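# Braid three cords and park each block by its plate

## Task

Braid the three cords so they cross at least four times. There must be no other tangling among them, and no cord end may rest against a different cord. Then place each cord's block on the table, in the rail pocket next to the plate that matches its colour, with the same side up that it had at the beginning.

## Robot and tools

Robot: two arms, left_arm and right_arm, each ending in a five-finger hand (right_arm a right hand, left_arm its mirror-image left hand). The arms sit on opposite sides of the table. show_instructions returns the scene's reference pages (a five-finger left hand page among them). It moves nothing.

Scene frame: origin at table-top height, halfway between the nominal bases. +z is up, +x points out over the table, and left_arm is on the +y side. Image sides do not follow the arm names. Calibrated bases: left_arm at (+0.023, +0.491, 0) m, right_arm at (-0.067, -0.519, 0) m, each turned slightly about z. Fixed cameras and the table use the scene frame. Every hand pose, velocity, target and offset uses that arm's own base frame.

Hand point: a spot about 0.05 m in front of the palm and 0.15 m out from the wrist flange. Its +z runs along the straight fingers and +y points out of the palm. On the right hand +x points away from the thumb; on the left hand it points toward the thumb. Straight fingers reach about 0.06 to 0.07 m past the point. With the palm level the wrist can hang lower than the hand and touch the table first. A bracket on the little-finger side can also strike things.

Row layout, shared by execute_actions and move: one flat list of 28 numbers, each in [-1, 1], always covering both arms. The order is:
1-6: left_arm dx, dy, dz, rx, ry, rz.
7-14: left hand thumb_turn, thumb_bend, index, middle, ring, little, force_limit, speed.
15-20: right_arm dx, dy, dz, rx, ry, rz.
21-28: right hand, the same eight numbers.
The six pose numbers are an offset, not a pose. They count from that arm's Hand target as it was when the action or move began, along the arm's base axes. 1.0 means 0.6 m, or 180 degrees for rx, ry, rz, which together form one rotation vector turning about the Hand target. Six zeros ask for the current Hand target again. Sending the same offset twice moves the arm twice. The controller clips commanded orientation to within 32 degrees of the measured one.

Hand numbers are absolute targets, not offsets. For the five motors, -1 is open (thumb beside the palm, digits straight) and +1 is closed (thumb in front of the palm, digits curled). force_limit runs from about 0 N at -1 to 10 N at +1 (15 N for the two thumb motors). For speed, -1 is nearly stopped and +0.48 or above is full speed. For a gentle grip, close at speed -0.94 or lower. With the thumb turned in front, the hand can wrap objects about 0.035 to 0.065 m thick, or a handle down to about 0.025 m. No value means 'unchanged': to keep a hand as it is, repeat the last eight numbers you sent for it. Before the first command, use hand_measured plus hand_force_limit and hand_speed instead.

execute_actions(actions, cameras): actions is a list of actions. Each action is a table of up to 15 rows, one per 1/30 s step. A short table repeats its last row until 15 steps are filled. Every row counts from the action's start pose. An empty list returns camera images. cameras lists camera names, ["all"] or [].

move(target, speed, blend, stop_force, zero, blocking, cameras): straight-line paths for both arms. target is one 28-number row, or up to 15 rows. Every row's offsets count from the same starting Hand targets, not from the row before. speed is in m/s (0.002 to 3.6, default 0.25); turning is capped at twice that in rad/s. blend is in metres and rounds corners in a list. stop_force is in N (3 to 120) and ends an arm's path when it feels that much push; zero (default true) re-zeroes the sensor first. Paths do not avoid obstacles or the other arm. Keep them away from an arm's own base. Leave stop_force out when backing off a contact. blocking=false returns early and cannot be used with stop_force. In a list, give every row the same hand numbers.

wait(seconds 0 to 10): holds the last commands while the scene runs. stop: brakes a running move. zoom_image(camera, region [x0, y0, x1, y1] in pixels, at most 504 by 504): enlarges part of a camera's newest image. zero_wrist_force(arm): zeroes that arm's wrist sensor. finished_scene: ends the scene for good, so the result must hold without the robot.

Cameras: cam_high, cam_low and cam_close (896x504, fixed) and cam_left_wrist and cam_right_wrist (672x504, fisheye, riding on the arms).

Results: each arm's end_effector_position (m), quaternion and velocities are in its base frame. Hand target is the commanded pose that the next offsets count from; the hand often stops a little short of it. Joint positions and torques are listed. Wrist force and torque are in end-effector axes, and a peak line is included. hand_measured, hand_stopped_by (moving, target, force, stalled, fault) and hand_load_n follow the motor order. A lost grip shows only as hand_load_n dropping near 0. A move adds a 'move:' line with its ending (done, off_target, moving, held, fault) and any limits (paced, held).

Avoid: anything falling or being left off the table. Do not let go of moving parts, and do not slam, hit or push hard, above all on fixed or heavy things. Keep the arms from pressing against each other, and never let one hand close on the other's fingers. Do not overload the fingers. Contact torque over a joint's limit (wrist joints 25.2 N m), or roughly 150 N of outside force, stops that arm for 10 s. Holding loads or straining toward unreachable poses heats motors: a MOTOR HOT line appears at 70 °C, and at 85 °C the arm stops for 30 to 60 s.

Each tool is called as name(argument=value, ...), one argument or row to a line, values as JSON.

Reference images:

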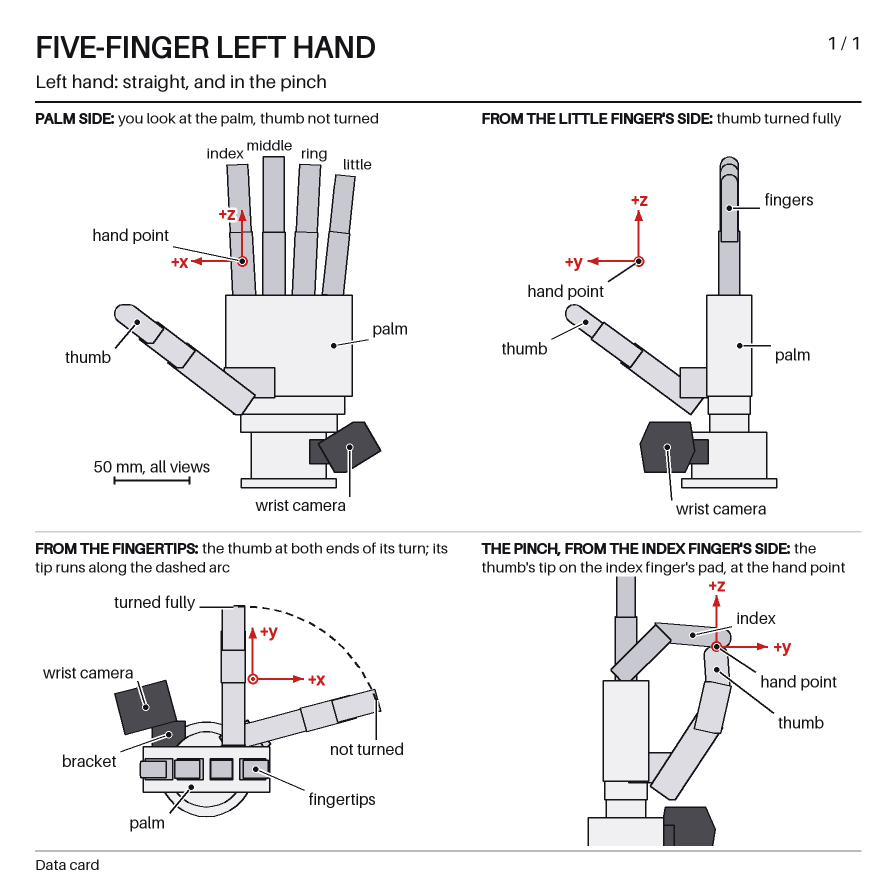

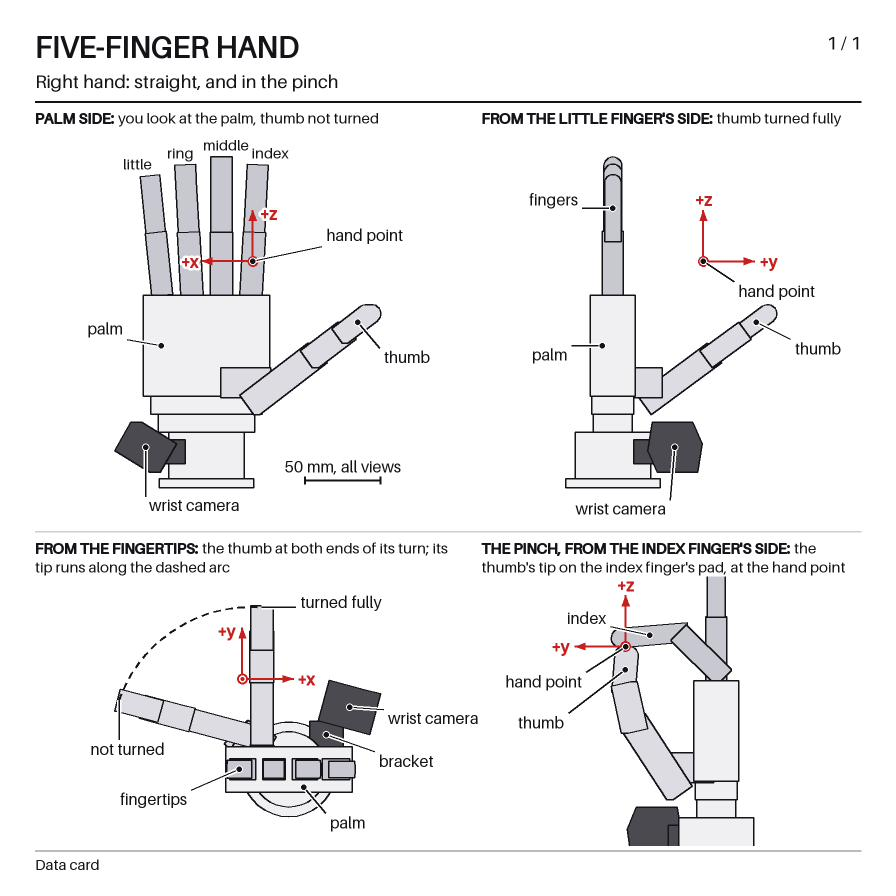

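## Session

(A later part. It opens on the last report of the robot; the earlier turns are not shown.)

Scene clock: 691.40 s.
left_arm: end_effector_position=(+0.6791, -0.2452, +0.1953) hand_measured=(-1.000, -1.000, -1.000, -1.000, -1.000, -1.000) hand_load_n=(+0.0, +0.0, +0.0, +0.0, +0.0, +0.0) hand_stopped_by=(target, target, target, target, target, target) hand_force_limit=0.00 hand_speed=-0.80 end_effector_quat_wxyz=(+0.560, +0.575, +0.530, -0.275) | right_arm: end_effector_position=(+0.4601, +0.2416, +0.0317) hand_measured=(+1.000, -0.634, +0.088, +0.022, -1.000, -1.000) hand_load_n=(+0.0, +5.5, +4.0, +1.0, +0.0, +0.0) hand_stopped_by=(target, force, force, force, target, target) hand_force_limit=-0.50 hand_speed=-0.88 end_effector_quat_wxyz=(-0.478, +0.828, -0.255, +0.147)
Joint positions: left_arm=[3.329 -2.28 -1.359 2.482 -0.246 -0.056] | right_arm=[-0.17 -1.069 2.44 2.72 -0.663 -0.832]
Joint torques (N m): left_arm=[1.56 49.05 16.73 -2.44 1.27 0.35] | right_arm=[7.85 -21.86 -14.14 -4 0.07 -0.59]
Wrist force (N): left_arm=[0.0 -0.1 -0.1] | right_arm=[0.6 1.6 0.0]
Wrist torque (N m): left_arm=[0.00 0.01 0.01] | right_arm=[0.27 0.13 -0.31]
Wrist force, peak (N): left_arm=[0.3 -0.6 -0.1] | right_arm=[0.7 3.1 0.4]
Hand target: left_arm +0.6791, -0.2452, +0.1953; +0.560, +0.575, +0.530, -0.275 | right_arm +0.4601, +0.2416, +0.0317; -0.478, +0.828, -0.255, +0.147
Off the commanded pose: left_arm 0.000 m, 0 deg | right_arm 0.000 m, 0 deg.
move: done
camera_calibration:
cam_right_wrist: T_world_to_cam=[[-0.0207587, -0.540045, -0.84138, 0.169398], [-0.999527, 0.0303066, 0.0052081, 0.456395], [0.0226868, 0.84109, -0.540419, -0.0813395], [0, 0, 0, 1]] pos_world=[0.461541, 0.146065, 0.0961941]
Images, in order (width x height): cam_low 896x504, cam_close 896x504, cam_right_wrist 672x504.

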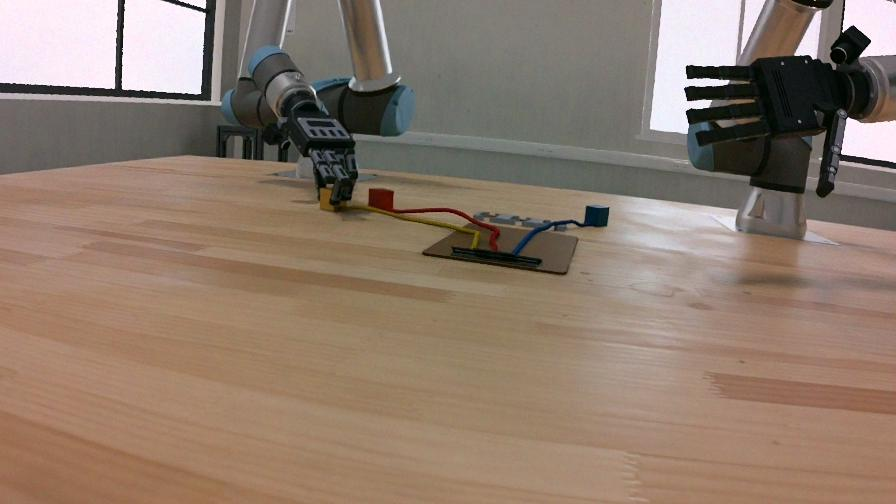

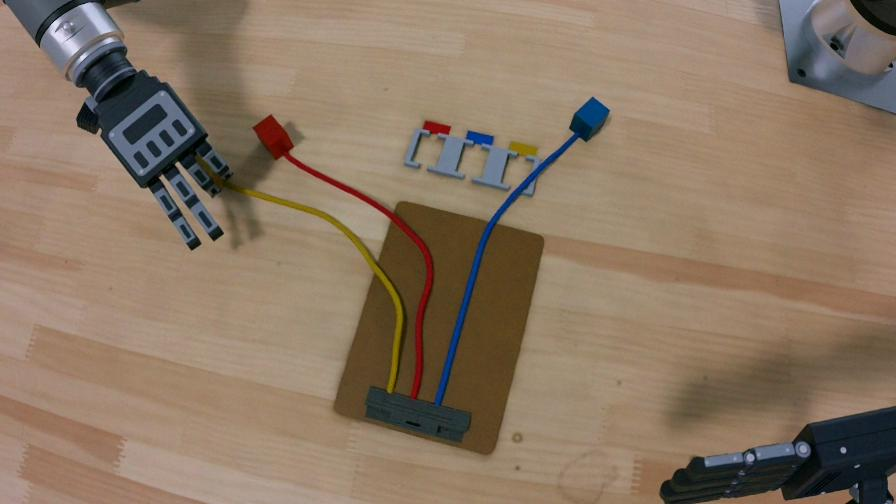

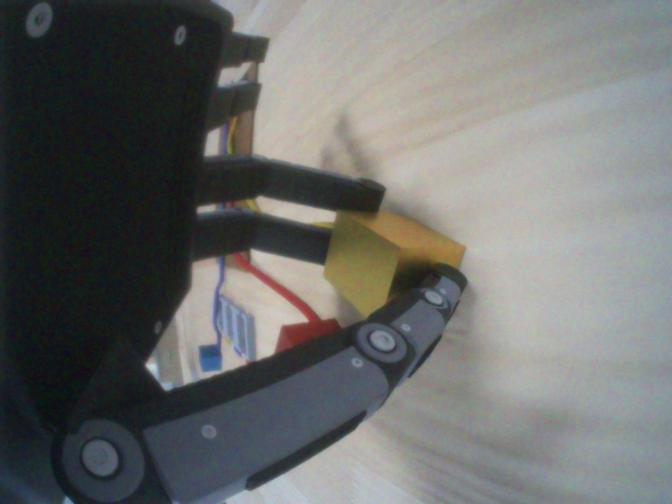

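move(
  target=[
    [0,0,0,0,0,0,-1,-1,-1,-1,-1,-1,0.0,-0.8,0,0,0,0,0,0,1.0,-0.9,-0.5,-0.5,-1,-1,-0.5,-0.7],
    [0,0,0,0,0,0,-1,-1,-1,-1,-1,-1,0.0,-0.8,0,0,0.109,0,0,0,1.0,-0.9,-0.5,-0.5,-1,-1,-0.5,-0.7],
    [0,0,0,0,0,0,-1,-1,-1,-1,-1,-1,0.0,-0.8,-0.0832,0.0985,0.109,0,0,-0.0722,1.0,-0.9,-0.5,-0.5,-1,-1,-0.5,-0.7],
    [0,0,0,0,0,0,-1,-1,-1,-1,-1,-1,0.0,-0.8,-0.0832,0.0985,-0.0008,0,0,-0.0722,1.0,-0.9,-0.5,-0.5,-1,-1,-0.5,-0.7],
    [0,0,0,0,0,0,-1,-1,-1,-1,-1,-1,0.0,-0.8,-0.0832,0.0985,-0.0008,0,0,-0.0722,1.0,-0.45,0.15,0.15,-1,-1,-0.5,-0.88],
    [0,0,0,0,0,0,-1,-1,-1,-1,-1,-1,0.0,-0.8,-0.0832,0.0985,0.1342,0,0,-0.0722,1.0,-0.45,0.15,0.15,-1,-1,-0.5,-0.88],
  ],
  speed=[0.06,0.15,0.15,0.08,0.06,0.12],
  blend=[0,0.01,0,0,0,0],
  cameras=["cam_close","cam_right_wrist","cam_high"],
)

Scene clock: 786.10 s.
left_arm: end_effector_position=(+0.6791, -0.2452, +0.1953) hand_measured=(-1.000, -1.000, -1.000, -1.000, -1.000, -1.000) hand_load_n=(+0.0, +0.0, +0.0, +0.0, +0.0, +0.0) hand_stopped_by=(target, target, target, target, target, target) hand_force_limit=0.00 hand_speed=-0.80 end_effector_quat_wxyz=(+0.560, +0.575, +0.530, -0.275) | right_arm: end_effector_position=(+0.4102, +0.3008, +0.1122) hand_measured=(+1.000, -0.630, +0.088, +0.022, -1.000, -1.000) hand_load_n=(+0.5, +7.0, +4.5, +1.5, +0.0, +0.0) hand_stopped_by=(target, force, force, force, target, target) hand_force_limit=-0.50 hand_speed=-0.88 end_effector_quat_wxyz=(-0.458, +0.794, -0.347, +0.200) end_effector_velocity=(+0.000, +0.000, +0.000) end_effector_angular_velocity=(-0.002, +0.001, +0.001)
Joint positions: left_arm=[3.329 -2.28 -1.359 2.482 -0.246 -0.056] | right_arm=[0.06 -1.33 2.531 2.582 -0.99 -0.389]
Joint velocities: left_arm=[within noise] | right_arm=[0 -0.003 0 0.005 0 -0.002]
Joint torques (N m): left_arm=[0.29 49.77 16.84 -2.42 1.32 0.41] | right_arm=[-0.52 -28.02 -3.45 -1.43 -1.18 0.84]
Wrist force (N): left_arm=[0.0 -0.2 -0.2] | right_arm=[0.8 1.3 0.1]
Wrist torque (N m): left_arm=[-0.02 0.00 0.01] | right_arm=[0.22 0.07 -0.13]
Wrist force, peak (N): left_arm=[0.1 -0.3 -0.6] | right_arm=[0.6 2.6 0.7]
Hand target: left_arm +0.6791, -0.2452, +0.1953; +0.560, +0.575, +0.530, -0.275 | right_arm +0.4102, +0.3007, +0.1122; -0.458, +0.794, -0.347, +0.200
Off the commanded pose: left_arm 0.000 m, 0 deg | right_arm 0.000 m, 0 deg.
move: done
camera_calibration:
cam_right_wrist: T_world_to_cam=[[-0.141199, -0.521705, -0.84136, 0.311958], [-0.967186, 0.254024, 0.00480175, 0.323771], [0.211221, 0.81443, -0.540453, -0.155835], [0, 0, 0, 1]] pos_world=[0.390111, 0.207421, 0.176693]
Images, in order (width x height): cam_high 896x504, cam_close 896x504, cam_right_wrist 672x504.

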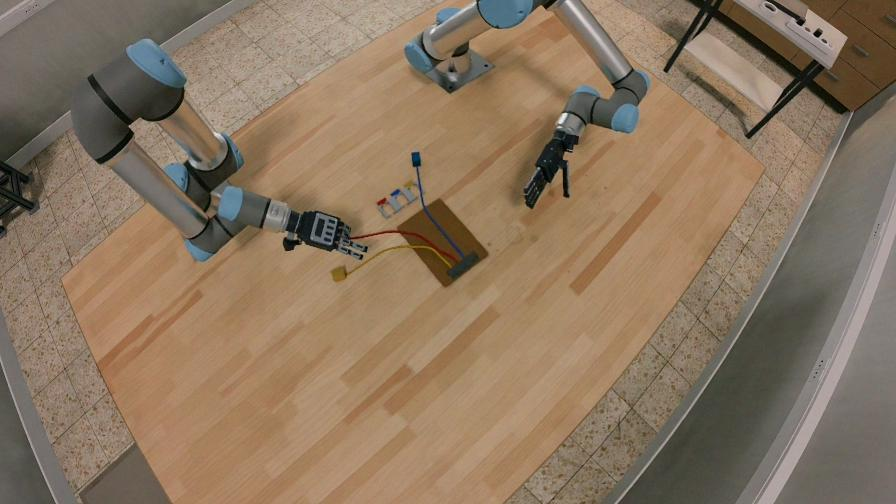

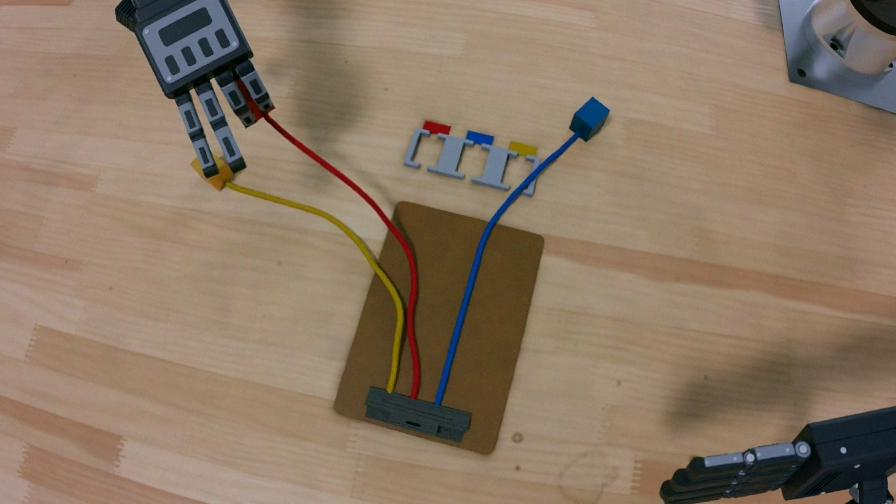

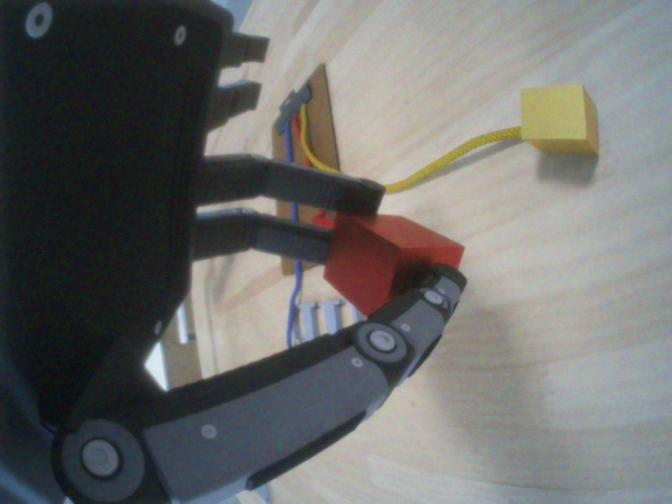

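move(
  target=[
    [0,0,0,0,0,0,-1,-1,-1,-1,-1,-1,0.0,-0.8,-0.111,0.3255,0,0,0,-0.15,1.0,-0.45,0.15,0.15,-1,-1,-0.5,-0.88],
    [0,0,0,0,0,0,-1,-1,-1,-1,-1,-1,0.0,-0.8,-0.0557,0.6345,0,0,0,-0.3056,1.0,-0.45,0.15,0.15,-1,-1,-0.5,-0.88],
    [0,0,0,0,0,0,-1,-1,-1,-1,-1,-1,0.0,-0.8,-0.0557,0.6345,-0.1342,0,0,-0.3056,1.0,-0.45,0.15,0.15,-1,-1,-0.5,-0.88],
  ],
  speed=[0.15,0.15,0.08],
  blend=[0.05,0,0],
  cameras=["cam_close","cam_right_wrist","cam_high"],
)

zoom_image(
  camera="cam_close",
  region=[360, 80, 720, 420],
)

Scene clock: 822.90 s.
left_arm: end_effector_position=(+0.6791, -0.2452, +0.1953) hand_measured=(-1.000, -1.000, -1.000, -1.000, -1.000, -1.000) hand_load_n=(+0.0, +0.0, +0.0, +0.0, +0.0, +0.0) hand_stopped_by=(target, target, target, target, target, target) hand_force_limit=0.00 hand_speed=-0.80 end_effector_quat_wxyz=(+0.560, +0.575, +0.530, -0.275) | right_arm: end_effector_position=(+0.3768, +0.6813, +0.0316) hand_measured=(+1.000, -0.630, +0.088, +0.022, -1.000, -1.000) hand_load_n=(+0.0, +6.5, +4.5, +1.0, +0.0, +0.0) hand_stopped_by=(target, force, force, force, target, target) hand_force_limit=-0.50 hand_speed=-0.88 end_effector_quat_wxyz=(+0.314, -0.544, +0.674, -0.389)
Joint positions: left_arm=[3.329 -2.28 -1.359 2.482 -0.246 -0.056] | right_arm=[1.118 -0.705 1.453 3.574 -2.57 1.116]
Joint torques (N m): left_arm=[0.59 49.11 16.69 -2.59 1.4 0.54] | right_arm=[-5.51 -58.04 -25.28 -1.23 -1.09 -1.79]
Wrist force (N): left_arm=[0.1 -0.2 -0.3] | right_arm=[0.6 1.4 0.2]
Wrist torque (N m): left_arm=[-0.02 -0.02 0.02] | right_arm=[0.23 0.12 -0.22]
Wrist force, peak (N): left_arm=[0.3 -0.5 -0.4] | right_arm=[1.0 -4.1 -2.5]
Hand target: left_arm +0.6791, -0.2452, +0.1953; +0.560, +0.575, +0.530, -0.275 | right_arm +0.3768, +0.6814, +0.0317; +0.314, -0.544, +0.674, -0.389
Off the commanded pose: left_arm 0.000 m, 0 deg | right_arm 0.000 m, 0 deg.
move: done
camera_calibration:
cam_right_wrist: T_world_to_cam=[[-0.508567, -0.18343, -0.841257, 0.345892], [-0.346286, 0.938117, 0.00479145, -0.504835], [0.788318, 0.293752, -0.540615, -0.364974], [0, 0, 0, 1]] pos_world=[0.288808, 0.644253, 0.096092]
Images, in order (width x height): cam_high 896x504, cam_close 896x504, cam_right_wrist 672x504.

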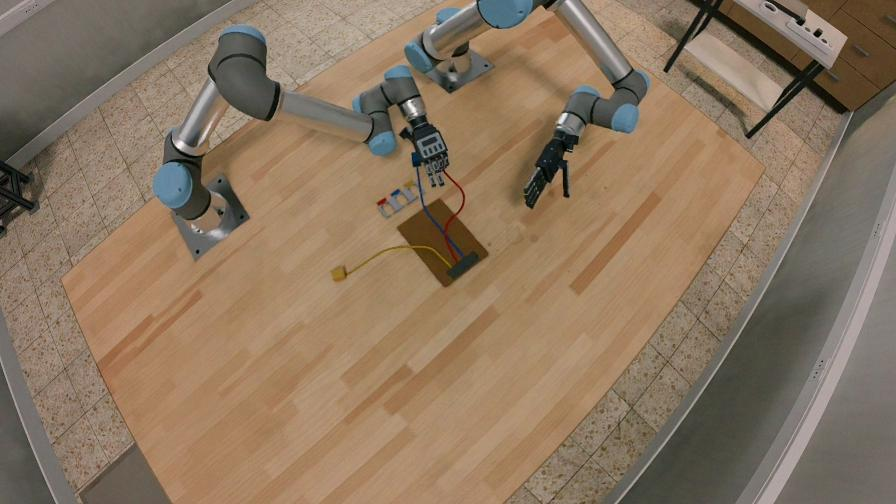

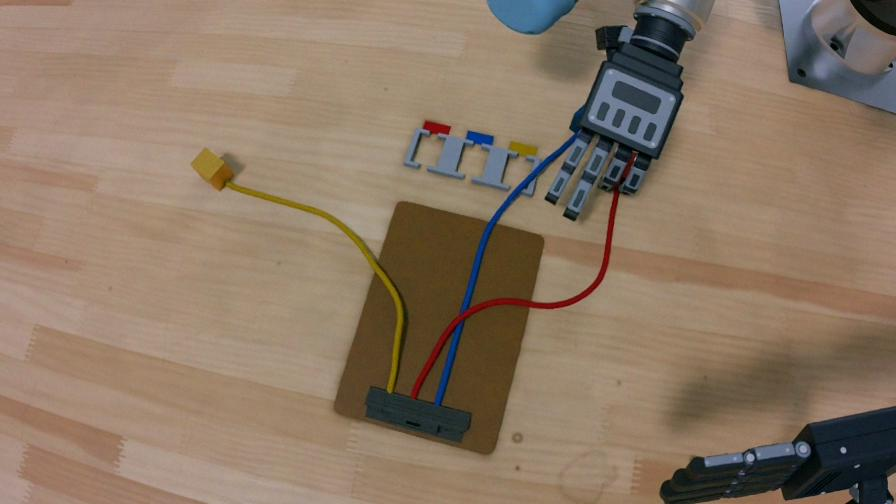

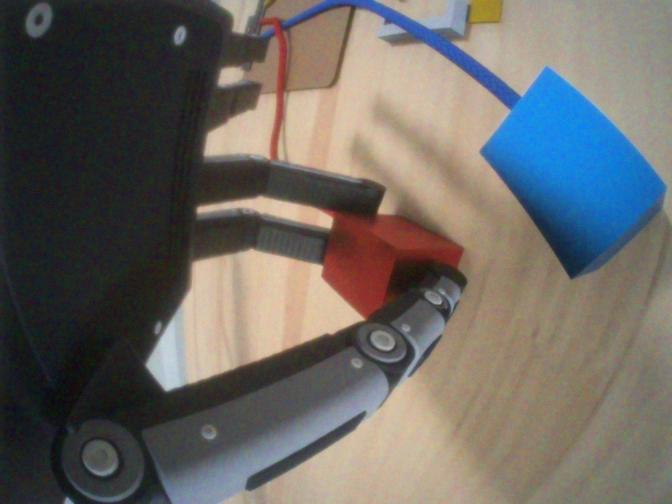

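Scaled by 1.400 from the camera's 896x504 image, which has a finer 1280x720 frame.

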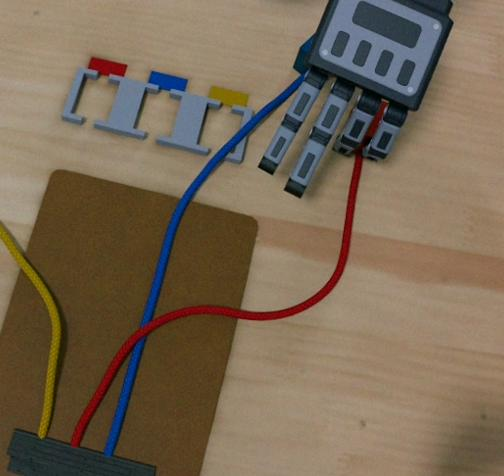

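move(
  target=[
    [0,0,0,0,0,0,-1,-1,-1,-1,-1,-1,0.0,-0.8,0,0,0,0,0,0,1.0,-0.9,-0.5,-0.5,-1,-1,-0.5,-0.7],
    [0,0,0,0,0,0,-1,-1,-1,-1,-1,-1,0.0,-0.8,0,0,0.109,0,0,0,1.0,-0.9,-0.5,-0.5,-1,-1,-0.5,-0.7],
    [0,0,0,0,0,0,-1,-1,-1,-1,-1,-1,0.0,-0.8,-0.0903,-0.072,0.109,0,0,-0.1056,1.0,-0.9,-0.5,-0.5,-1,-1,-0.5,-0.7],
    [0,0,0,0,0,0,-1,-1,-1,-1,-1,-1,0.0,-0.8,-0.0903,-0.072,-0.0008,0,0,-0.1056,1.0,-0.9,-0.5,-0.5,-1,-1,-0.5,-0.7],
  ],
  speed=[0.06,0.15,0.15,0.08],
  blend=[0,0.01,0,0],
  cameras=["cam_close","cam_right_wrist","cam_high"],
)

Scene clock: 860.73 s.
left_arm: end_effector_position=(+0.6791, -0.2452, +0.1953) hand_measured=(-1.000, -1.000, -1.000, -1.000, -1.000, -1.000) hand_load_n=(+0.0, +0.0, +0.0, +0.0, +0.0, +0.0) hand_stopped_by=(target, target, target, target, target, target) hand_force_limit=0.00 hand_speed=-0.80 end_effector_quat_wxyz=(+0.560, +0.575, +0.530, -0.275) | right_arm: end_effector_position=(+0.3226, +0.6382, +0.0311) hand_measured=(+1.000, -0.900, -0.500, -0.500, -1.000, -1.000) hand_load_n=(+0.0, +0.0, +0.0, +0.0, +0.0, +0.0) hand_stopped_by=(target, target, target, target, target, target) hand_force_limit=-0.50 hand_speed=-0.70 end_effector_quat_wxyz=(+0.245, -0.425, +0.755, -0.436)
Joint positions: left_arm=[3.329 -2.28 -1.359 2.482 -0.246 -0.056] | right_arm=[1.181 -0.793 1.424 4.343 -2.597 1.873]
Joint torques (N m): left_arm=[0.9 49.08 16.18 -2.5 1.24 0.38] | right_arm=[-8.05 -56.19 -25.47 -0.83 -2.49 -1.77]
Wrist force (N): left_arm=[0.0 -0.1 -0.3] | right_arm=[0.3 0.7 -0.2]
Wrist torque (N m): left_arm=[-0.01 0.00 0.00] | right_arm=[0.25 0.16 -0.26]
Wrist force, peak (N): left_arm=[0.2 -0.2 -0.6] | right_arm=[0.6 2.3 0.5]
Hand target: left_arm +0.6791, -0.2452, +0.1953; +0.560, +0.575, +0.530, -0.275 | right_arm +0.3226, +0.6382, +0.0312; +0.245, -0.425, +0.755, -0.436
Off the commanded pose: left_arm 0.000 m, 0 deg | right_arm 0.000 m, 0 deg.
move: done
camera_calibration:
cam_right_wrist: T_world_to_cam=[[-0.540495, -0.00779388, -0.841311, 0.20827], [-0.0219188, 0.999748, 0.00481995, -0.627108], [0.841061, 0.0210457, -0.54053, -0.15272], [0, 0, 0, 1]] pos_world=[0.22727, 0.631788, 0.0956924]
Images, in order (width x height): cam_high 896x504, cam_close 896x504, cam_right_wrist 672x504.

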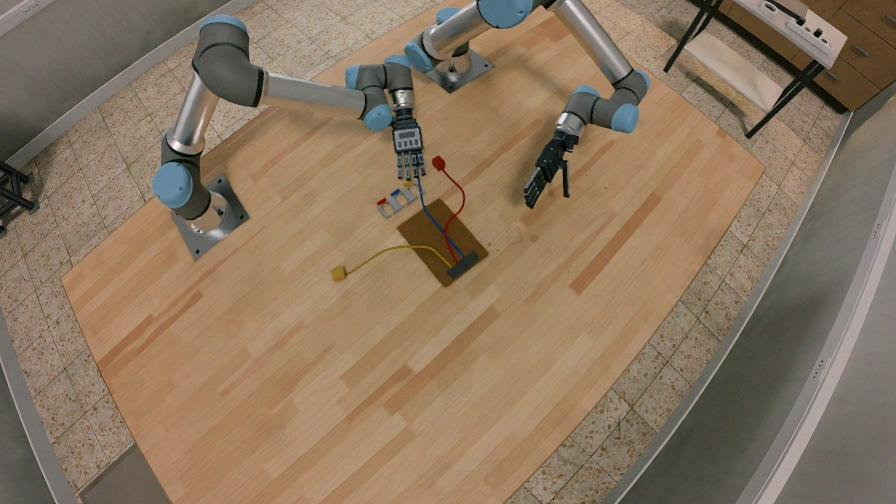

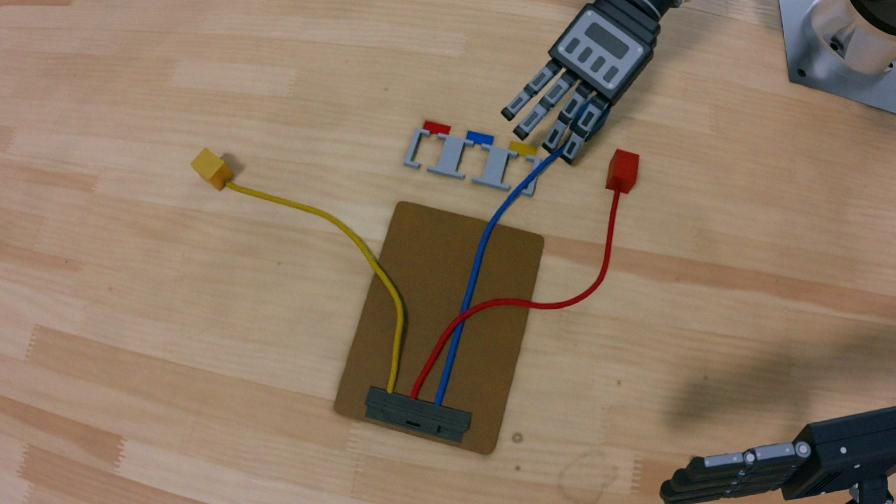

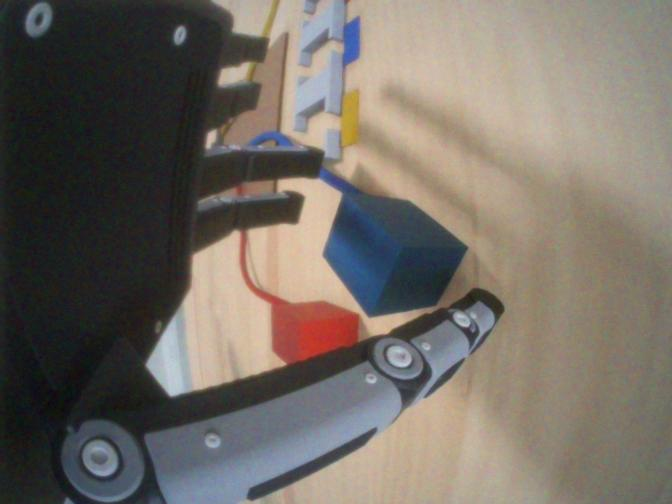

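move(
  target=[
    [0,0,0,0,0,0,-1,-1,-1,-1,-1,-1,0.0,-0.8,0,0,0,0,0,0,1.0,-0.45,0.15,0.15,-1,-1,-0.5,-0.88],
    [0,0,0,0,0,0,-1,-1,-1,-1,-1,-1,0.0,-0.8,0,0,0.135,0,0,0,1.0,-0.45,0.15,0.15,-1,-1,-0.5,-0.88],
    [0,0,0,0,0,0,-1,-1,-1,-1,-1,-1,0.0,-0.8,0.0893,-0.326,0.135,0,0,0.189,1.0,-0.45,0.15,0.15,-1,-1,-0.5,-0.88],
  ],
  speed=[0.06,0.12,0.15],
  cameras=["cam_close","cam_right_wrist"],
)

Scene clock: 883.60 s.
left_arm: end_effector_position=(+0.6791, -0.2452, +0.1953) hand_measured=(-1.000, -1.000, -1.000, -1.000, -1.000, -1.000) hand_load_n=(+0.0, +0.0, +0.0, +0.0, +0.0, +0.0) hand_stopped_by=(target, target, target, target, target, target) hand_force_limit=0.00 hand_speed=-0.80 end_effector_quat_wxyz=(+0.560, +0.575, +0.530, -0.275) | right_arm: end_effector_position=(+0.3762, +0.4427, +0.1122) hand_measured=(+1.000, -0.622, +0.066, +0.044, -1.000, -1.000) hand_load_n=(+0.0, +6.0, +2.0, +3.0, +0.0, -0.5) hand_stopped_by=(target, force, force, force, target, target) hand_force_limit=-0.50 hand_speed=-0.88 end_effector_quat_wxyz=(-0.362, +0.627, -0.597, +0.345) end_effector_velocity=(+0.000, +0.001, -0.001) end_effector_angular_velocity=(+0.002, +0.002, +0.004)
Joint positions: left_arm=[3.329 -2.28 -1.359 2.482 -0.246 -0.056] | right_arm=[0.824 -1.163 2.216 2.769 -2.222 0.456]
Joint velocities: left_arm=[within noise] | right_arm=[-0.001 0 0.001 -0.003 0.006 -0.002]
Joint torques (N m): left_arm=[0.39 48.89 17.55 -2.61 1.08 0.46] | right_arm=[-8.25 -31.33 -6.25 -3.66 0.84 -1.97]
Wrist force (N): left_arm=[0.2 -0.2 -0.1] | right_arm=[0.6 1.8 0.0]
Wrist torque (N m): left_arm=[-0.03 -0.03 0.01] | right_arm=[0.30 0.14 -0.26]
Wrist force, peak (N): left_arm=[-0.1 -0.4 -0.5] | right_arm=[0.4 2.9 1.0]
Hand target: left_arm +0.6791, -0.2452, +0.1953; +0.560, +0.575, +0.530, -0.275 | right_arm +0.3762, +0.4426, +0.1122; -0.362, +0.627, -0.597, +0.345
Off the commanded pose: left_arm 0.000 m, 0 deg | right_arm 0.000 m, 0 deg.
move: done
camera_calibration:
cam_right_wrist: T_world_to_cam=[[-0.443622, -0.308535, -0.841431, 0.400591], [-0.57741, 0.816438, 0.0050535, -0.140805], [0.685417, 0.488093, -0.540342, -0.298121], [0, 0, 0, 1]] pos_world=[0.300746, 0.384065, 0.176694]
Images, in order (width x height): cam_close 896x504, cam_right_wrist 672x504.

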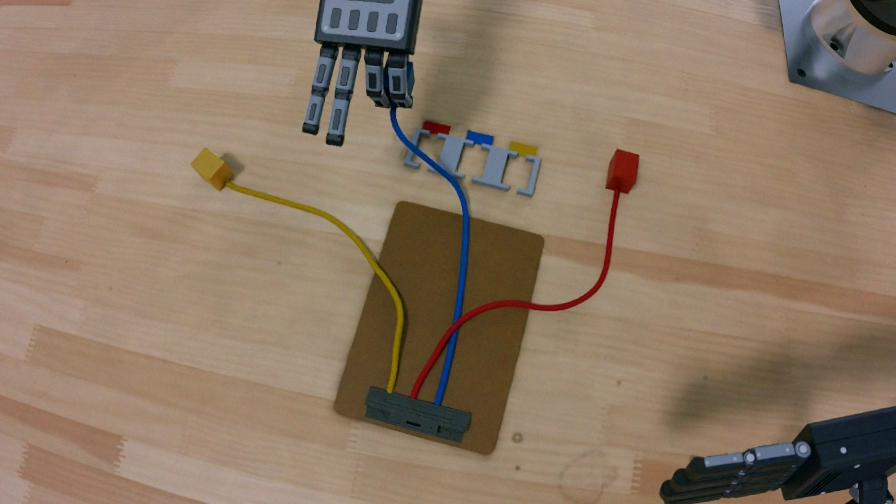

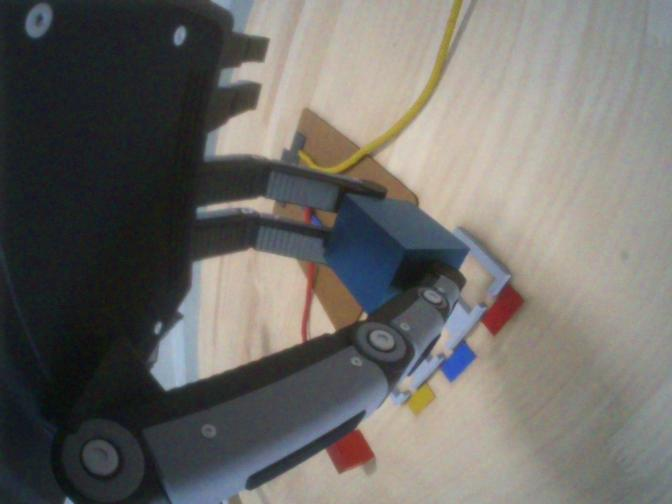

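move(
  target=[
    [0,0,0,0,0,0,-1,-1,-1,-1,-1,-1,0.0,-0.8,0.1033,-0.2403,0,0,0,0.1667,1.0,-0.45,0.15,0.15,-1,-1,-0.5,-0.88],
    [0,0,0,0,0,0,-1,-1,-1,-1,-1,-1,0.0,-0.8,0.2568,-0.3973,0,0,0,0.3056,1.0,-0.45,0.15,0.15,-1,-1,-0.5,-0.88],
    [0,0,0,0,0,0,-1,-1,-1,-1,-1,-1,0.0,-0.8,0.2568,-0.3973,-0.1342,0,0,0.3056,1.0,-0.45,0.15,0.15,-1,-1,-0.5,-0.88],
  ],
  speed=[0.12,0.12,0.08],
  blend=[0.03,0,0],
  cameras=["cam_close","cam_right_wrist","cam_high"],
)

zoom_image(
  camera="cam_close",
  region=[200, 150, 640, 440],
)

Scene clock: 897.10 s.
left_arm: end_effector_position=(+0.6791, -0.2452, +0.1953) hand_measured=(-1.000, -1.000, -1.000, -1.000, -1.000, -1.000) hand_load_n=(+0.0, +0.0, +0.0, +0.0, +0.0, +0.0) hand_stopped_by=(target, target, target, target, target, target) hand_force_limit=0.00 hand_speed=-0.80 end_effector_quat_wxyz=(+0.560, +0.575, +0.530, -0.275) | right_arm: end_effector_position=(+0.5302, +0.2042, +0.0317) hand_measured=(+1.000, -0.622, +0.066, +0.044, -1.000, -1.000) hand_load_n=(+0.0, +6.0, +3.0, +3.0, +0.0, +0.0) hand_stopped_by=(target, force, force, force, target, target) hand_force_limit=-0.50 hand_speed=-0.88 end_effector_quat_wxyz=(-0.480, +0.832, -0.240, +0.138)
Joint positions: left_arm=[3.329 -2.28 -1.359 2.482 -0.246 -0.056] | right_arm=[-0.23 -1.037 2.256 2.979 -0.612 -0.967]
Joint torques (N m): left_arm=[1.01 50.73 17.2 -2.59 1.16 0.39] | right_arm=[8.04 -26.54 -17.15 -3.35 -0.15 0.4]
Wrist force (N): left_arm=[0.2 -0.1 -0.1] | right_arm=[0.5 1.8 0.9]
Wrist torque (N m): left_arm=[-0.01 -0.03 0.02] | right_arm=[0.30 0.10 -0.29]
Wrist force, peak (N): left_arm=[0.0 -0.6 -0.4] | right_arm=[-3.2 -2.3 14.6]
Hand target: left_arm +0.6791, -0.2452, +0.1953; +0.560, +0.575, +0.530, -0.275 | right_arm +0.5303, +0.2042, +0.0317; -0.480, +0.832, -0.240, +0.139
Off the commanded pose: left_arm 0.000 m, 0 deg | right_arm 0.000 m, 0 deg.
move: done
camera_calibration:
cam_right_wrist: T_world_to_cam=[[-0.00182051, -0.540476, -0.841357, 0.14073], [-0.999975, -0.00482144, 0.00526095, 0.534959], [-0.00689997, 0.841345, -0.540454, -0.035888], [0, 0, 0, 1]] pos_world=[0.534954, 0.108835, 0.0961942]
Images, in order (width x height): cam_high 896x504, cam_close 896x504, cam_right_wrist 672x504.

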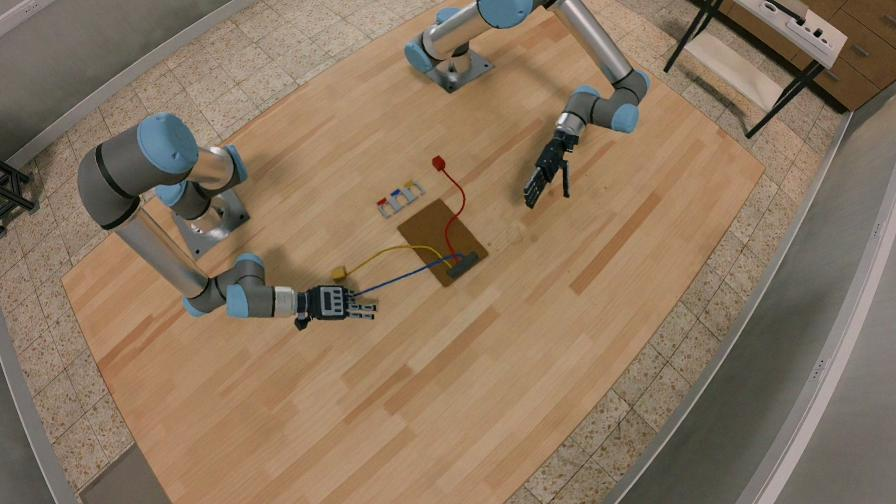

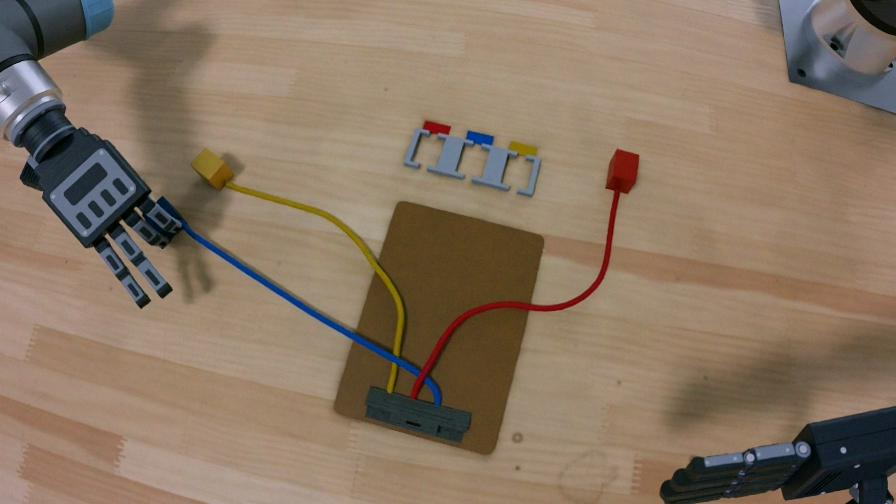

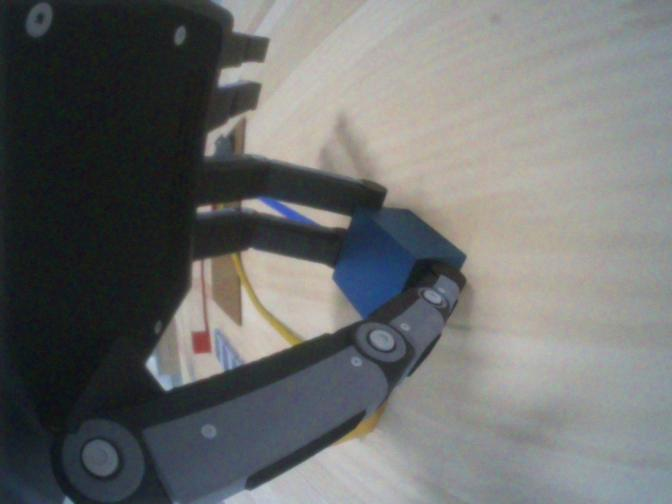

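Scaled by 1.145 from the camera's 896x504 image, which has a finer 1280x720 frame.

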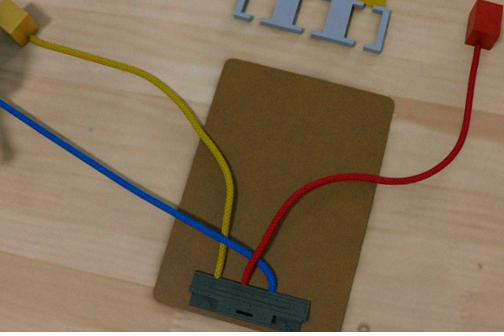

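move(
  target=[
    [0,0,0,0,0,0,-1,-1,-1,-1,-1,-1,0.0,-0.8,0.0135,0.03,0.02,0,0,0,1.0,-0.45,0.15,0.15,-1,-1,-0.5,-0.88],
  ],
  speed=[0.08],
  cameras=["cam_close","cam_low","cam_right_wrist"],
)

zoom_image(
  camera="cam_right_wrist",
  region=[180, 130, 540, 400],
)

zoom_image(
  camera="cam_low",
  region=[240, 130, 440, 260],
)

Scene clock: 907.73 s.
left_arm: end_effector_position=(+0.6791, -0.2452, +0.1953) hand_measured=(-1.000, -1.000, -1.000, -1.000, -1.000, -1.000) hand_load_n=(+0.0, +0.0, +0.0, +0.0, +0.0, +0.0) hand_stopped_by=(target, target, target, target, target, target) hand_force_limit=0.00 hand_speed=-0.80 end_effector_quat_wxyz=(+0.560, +0.575, +0.530, -0.275) | right_arm: end_effector_position=(+0.5384, +0.2222, +0.0437) hand_measured=(+1.000, -0.622, +0.066, +0.044, -1.000, -1.000) hand_load_n=(+0.0, +6.5, +2.5, +3.5, +0.0, +0.0) hand_stopped_by=(target, force, force, force, target, target) hand_force_limit=-0.50 hand_speed=-0.88 end_effector_quat_wxyz=(-0.480, +0.832, -0.240, +0.139)
Joint positions: left_arm=[3.329 -2.28 -1.359 2.482 -0.246 -0.056] | right_arm=[-0.186 -1.044 2.222 2.969 -0.634 -0.904]
Joint torques (N m): left_arm=[1.21 51.08 16.1 -2.47 1.25 0.56] | right_arm=[-7.77 -27.04 -4.01 -1.62 3.26 -2.12]
Wrist force (N): left_arm=[-0.1 -0.1 -0.2] | right_arm=[0.7 2.0 0.1]
Wrist torque (N m): left_arm=[-0.01 0.00 0.00] | right_arm=[0.31 0.12 -0.11]
Wrist force, peak (N): left_arm=[0.3 -0.5 0.0] | right_arm=[0.8 2.4 0.0]
Hand target: left_arm +0.6791, -0.2452, +0.1953; +0.560, +0.575, +0.530, -0.275 | right_arm +0.5384, +0.2222, +0.0437; -0.480, +0.832, -0.240, +0.139
Off the commanded pose: left_arm 0.000 m, 0 deg | right_arm 0.000 m, 0 deg.
move: done
camera_calibration:
cam_right_wrist: T_world_to_cam=[[-0.00125811, -0.540656, -0.841243, 0.160357], [-0.999977, -0.00495305, 0.00467877, 0.543262], [-0.00669632, 0.841229, -0.540638, -0.0445133], [0, 0, 0, 1]] pos_world=[0.543153, 0.126835, 0.108292]
Images, in order (width x height): cam_low 896x504, cam_close 896x504, cam_right_wrist 672x504.

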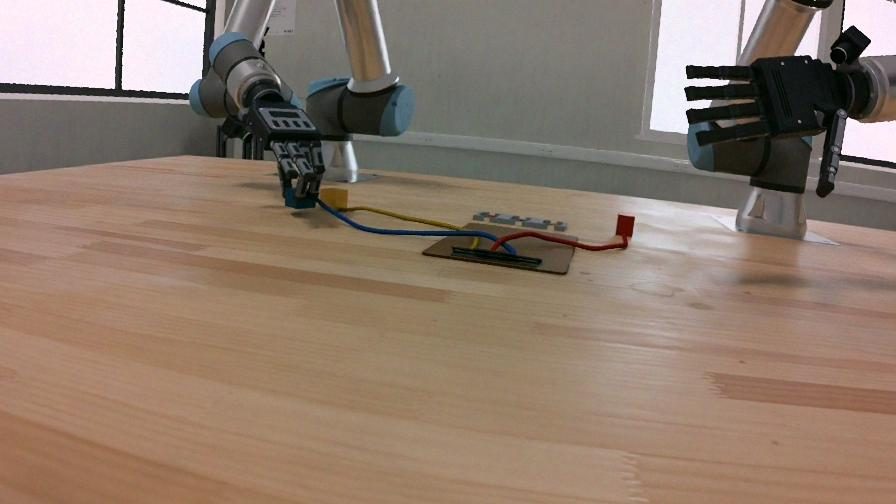

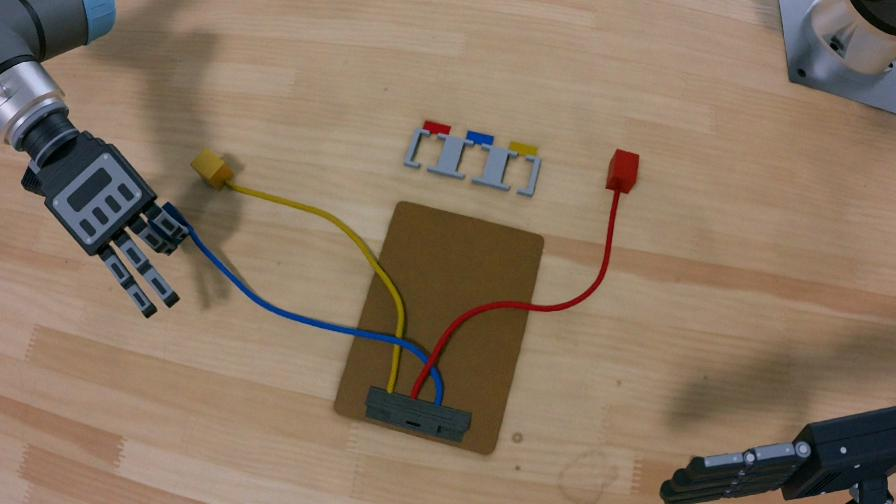

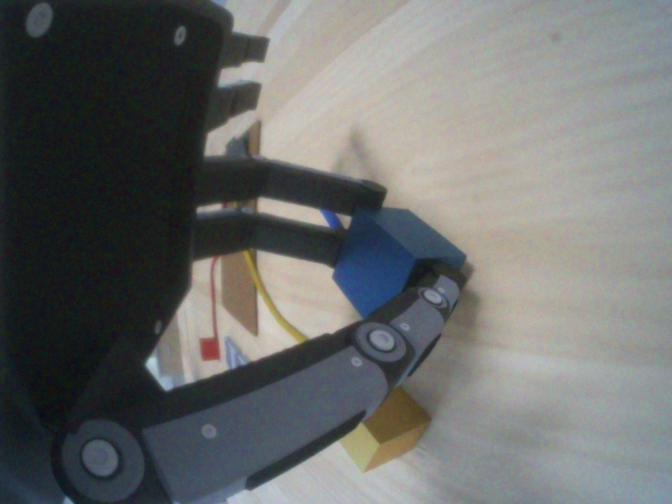

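Scaled by 1.400 from the camera's 672x504 image, which has a finer 960x720 frame.

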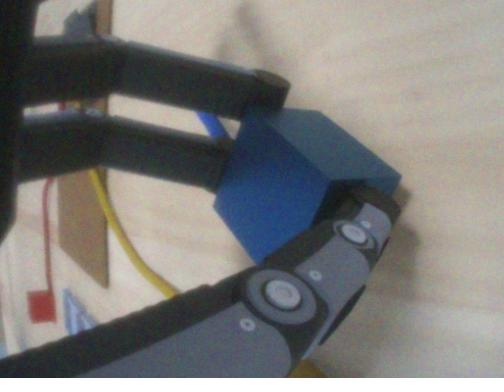

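Scaled by 2.520 from the camera's 896x504 image, which has a finer 1280x720 frame.

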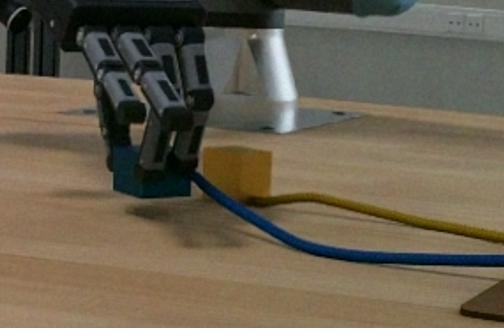

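move(
  target=[
    [0,0,0,0,0,0,-1,-1,-1,-1,-1,-1,0.0,-0.8,0,0,-0.02,0,0,0,1.0,-0.45,0.15,0.15,-1,-1,-0.5,-0.88],
    [0,0,0,0,0,0,-1,-1,-1,-1,-1,-1,0.0,-0.8,0,0,-0.02,0,0,0,1.0,-0.9,-0.5,-0.5,-1,-1,-0.5,-0.7],
    [0,0,0,0,0,0,-1,-1,-1,-1,-1,-1,0.0,-0.8,0,0,0.114,0,0,0,1.0,-0.9,-0.5,-0.5,-1,-1,-0.5,-0.7],
    [0,0,0,0,0,0,-1,-1,-1,-1,-1,-1,0.0,-0.8,-0.2693,0.7653,0.114,0,0,-0.3889,1.0,-0.9,-0.5,-0.5,-1,-1,-0.5,-0.7],
  ],
  speed=[0.05,0.06,0.15,0.2],
  blend=[0,0,0.02,0],
  cameras=["cam_close","cam_low","cam_right_wrist"],
)

zoom_image(
  camera="cam_close",
  region=[150, 110, 330, 260],
)

Scene clock: 971.27 s.
left_arm: end_effector_position=(+0.6791, -0.2452, +0.1953) hand_measured=(-1.000, -1.000, -1.000, -1.000, -1.000, -1.000) hand_load_n=(+0.0, +0.0, +0.0, +0.0, +0.0, +0.0) hand_stopped_by=(target, target, target, target, target, target) hand_force_limit=0.00 hand_speed=-0.80 end_effector_quat_wxyz=(+0.560, +0.575, +0.530, -0.275) | right_arm: end_effector_position=(+0.3768, +0.6814, +0.1120) hand_measured=(+1.000, -0.900, -0.500, -0.500, -1.000, -1.000) hand_load_n=(+0.0, +0.0, +0.0, +0.0, +0.0, +0.0) hand_stopped_by=(target, target, target, target, target, target) hand_force_limit=-0.50 hand_speed=-0.70 end_effector_quat_wxyz=(+0.314, -0.544, +0.674, -0.389) end_effector_velocity=(+0.000, +0.000, +0.000) end_effector_angular_velocity=(+0.002, -0.001, -0.003)
Joint positions: left_arm=[3.329 -2.28 -1.359 2.482 -0.246 -0.056] | right_arm=[1.118 -0.825 1.43 3.716 -2.57 1.115]
Joint velocities: left_arm=[within noise] | right_arm=[0 0.001 -0.002 0.004 -0.001 0.005]
Joint torques (N m): left_arm=[1.21 49.61 16.18 -2.62 1.12 0.65] | right_arm=[7.28 -43.08 -26.96 -1.23 -2.84 1.55]
Wrist force (N): left_arm=[0.0 -0.3 -0.1] | right_arm=[0.6 1.1 -0.3]
Wrist torque (N m): left_arm=[-0.03 0.00 0.01] | right_arm=[0.29 0.12 -0.23]
Wrist force, peak (N): left_arm=[0.4 -0.1 -0.6] | right_arm=[0.8 2.4 0.7]
Hand target: left_arm +0.6791, -0.2452, +0.1953; +0.560, +0.575, +0.530, -0.275 | right_arm +0.3768, +0.6814, +0.1121; +0.314, -0.544, +0.674, -0.389
Off the commanded pose: left_arm 0.000 m, 0 deg | right_arm 0.000 m, 0 deg.
move: done
camera_calibration:
cam_right_wrist: T_world_to_cam=[[-0.508618, -0.183362, -0.841241, 0.413581], [-0.346596, 0.938001, 0.00510041, -0.505112], [0.788149, 0.294164, -0.540637, -0.321666], [0, 0, 0, 1]] pos_world=[0.288807, 0.644253, 0.176593]
Images, in order (width x height): cam_low 896x504, cam_close 896x504, cam_right_wrist 672x504.

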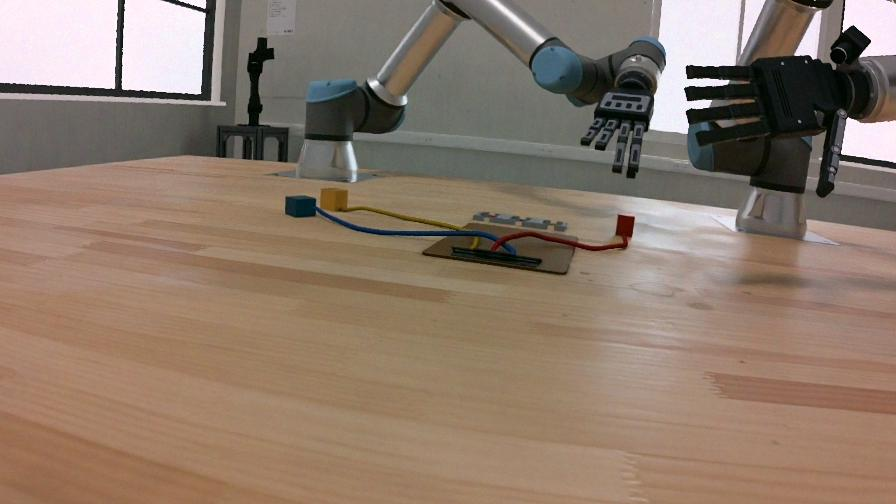

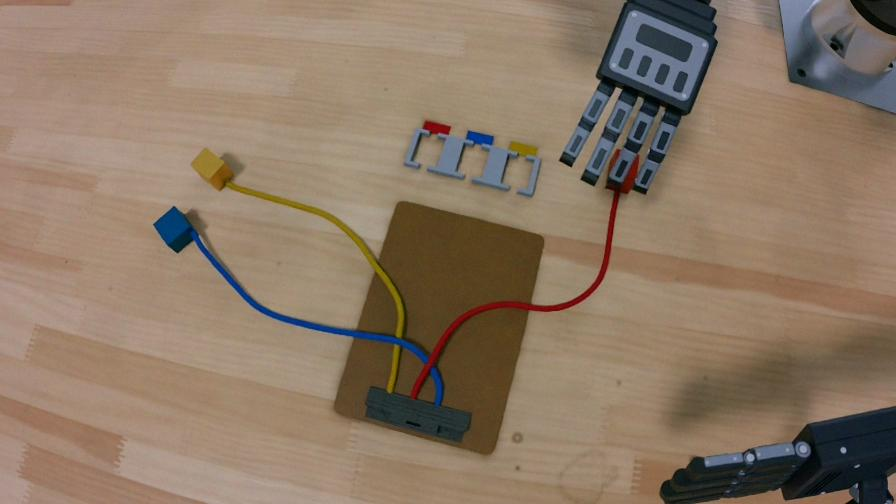

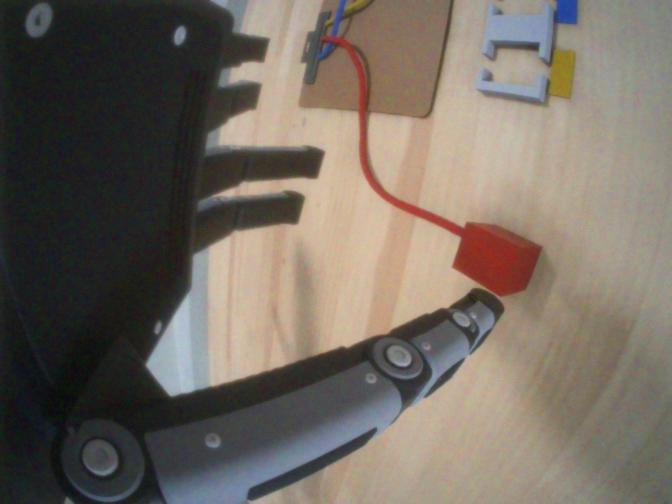

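Scaled by 2.800 from the camera's 896x504 image, which has a finer 1280x720 frame.

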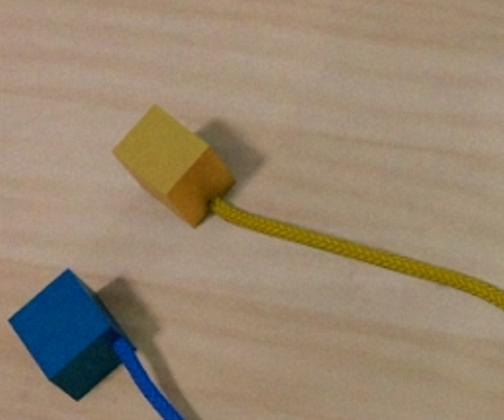

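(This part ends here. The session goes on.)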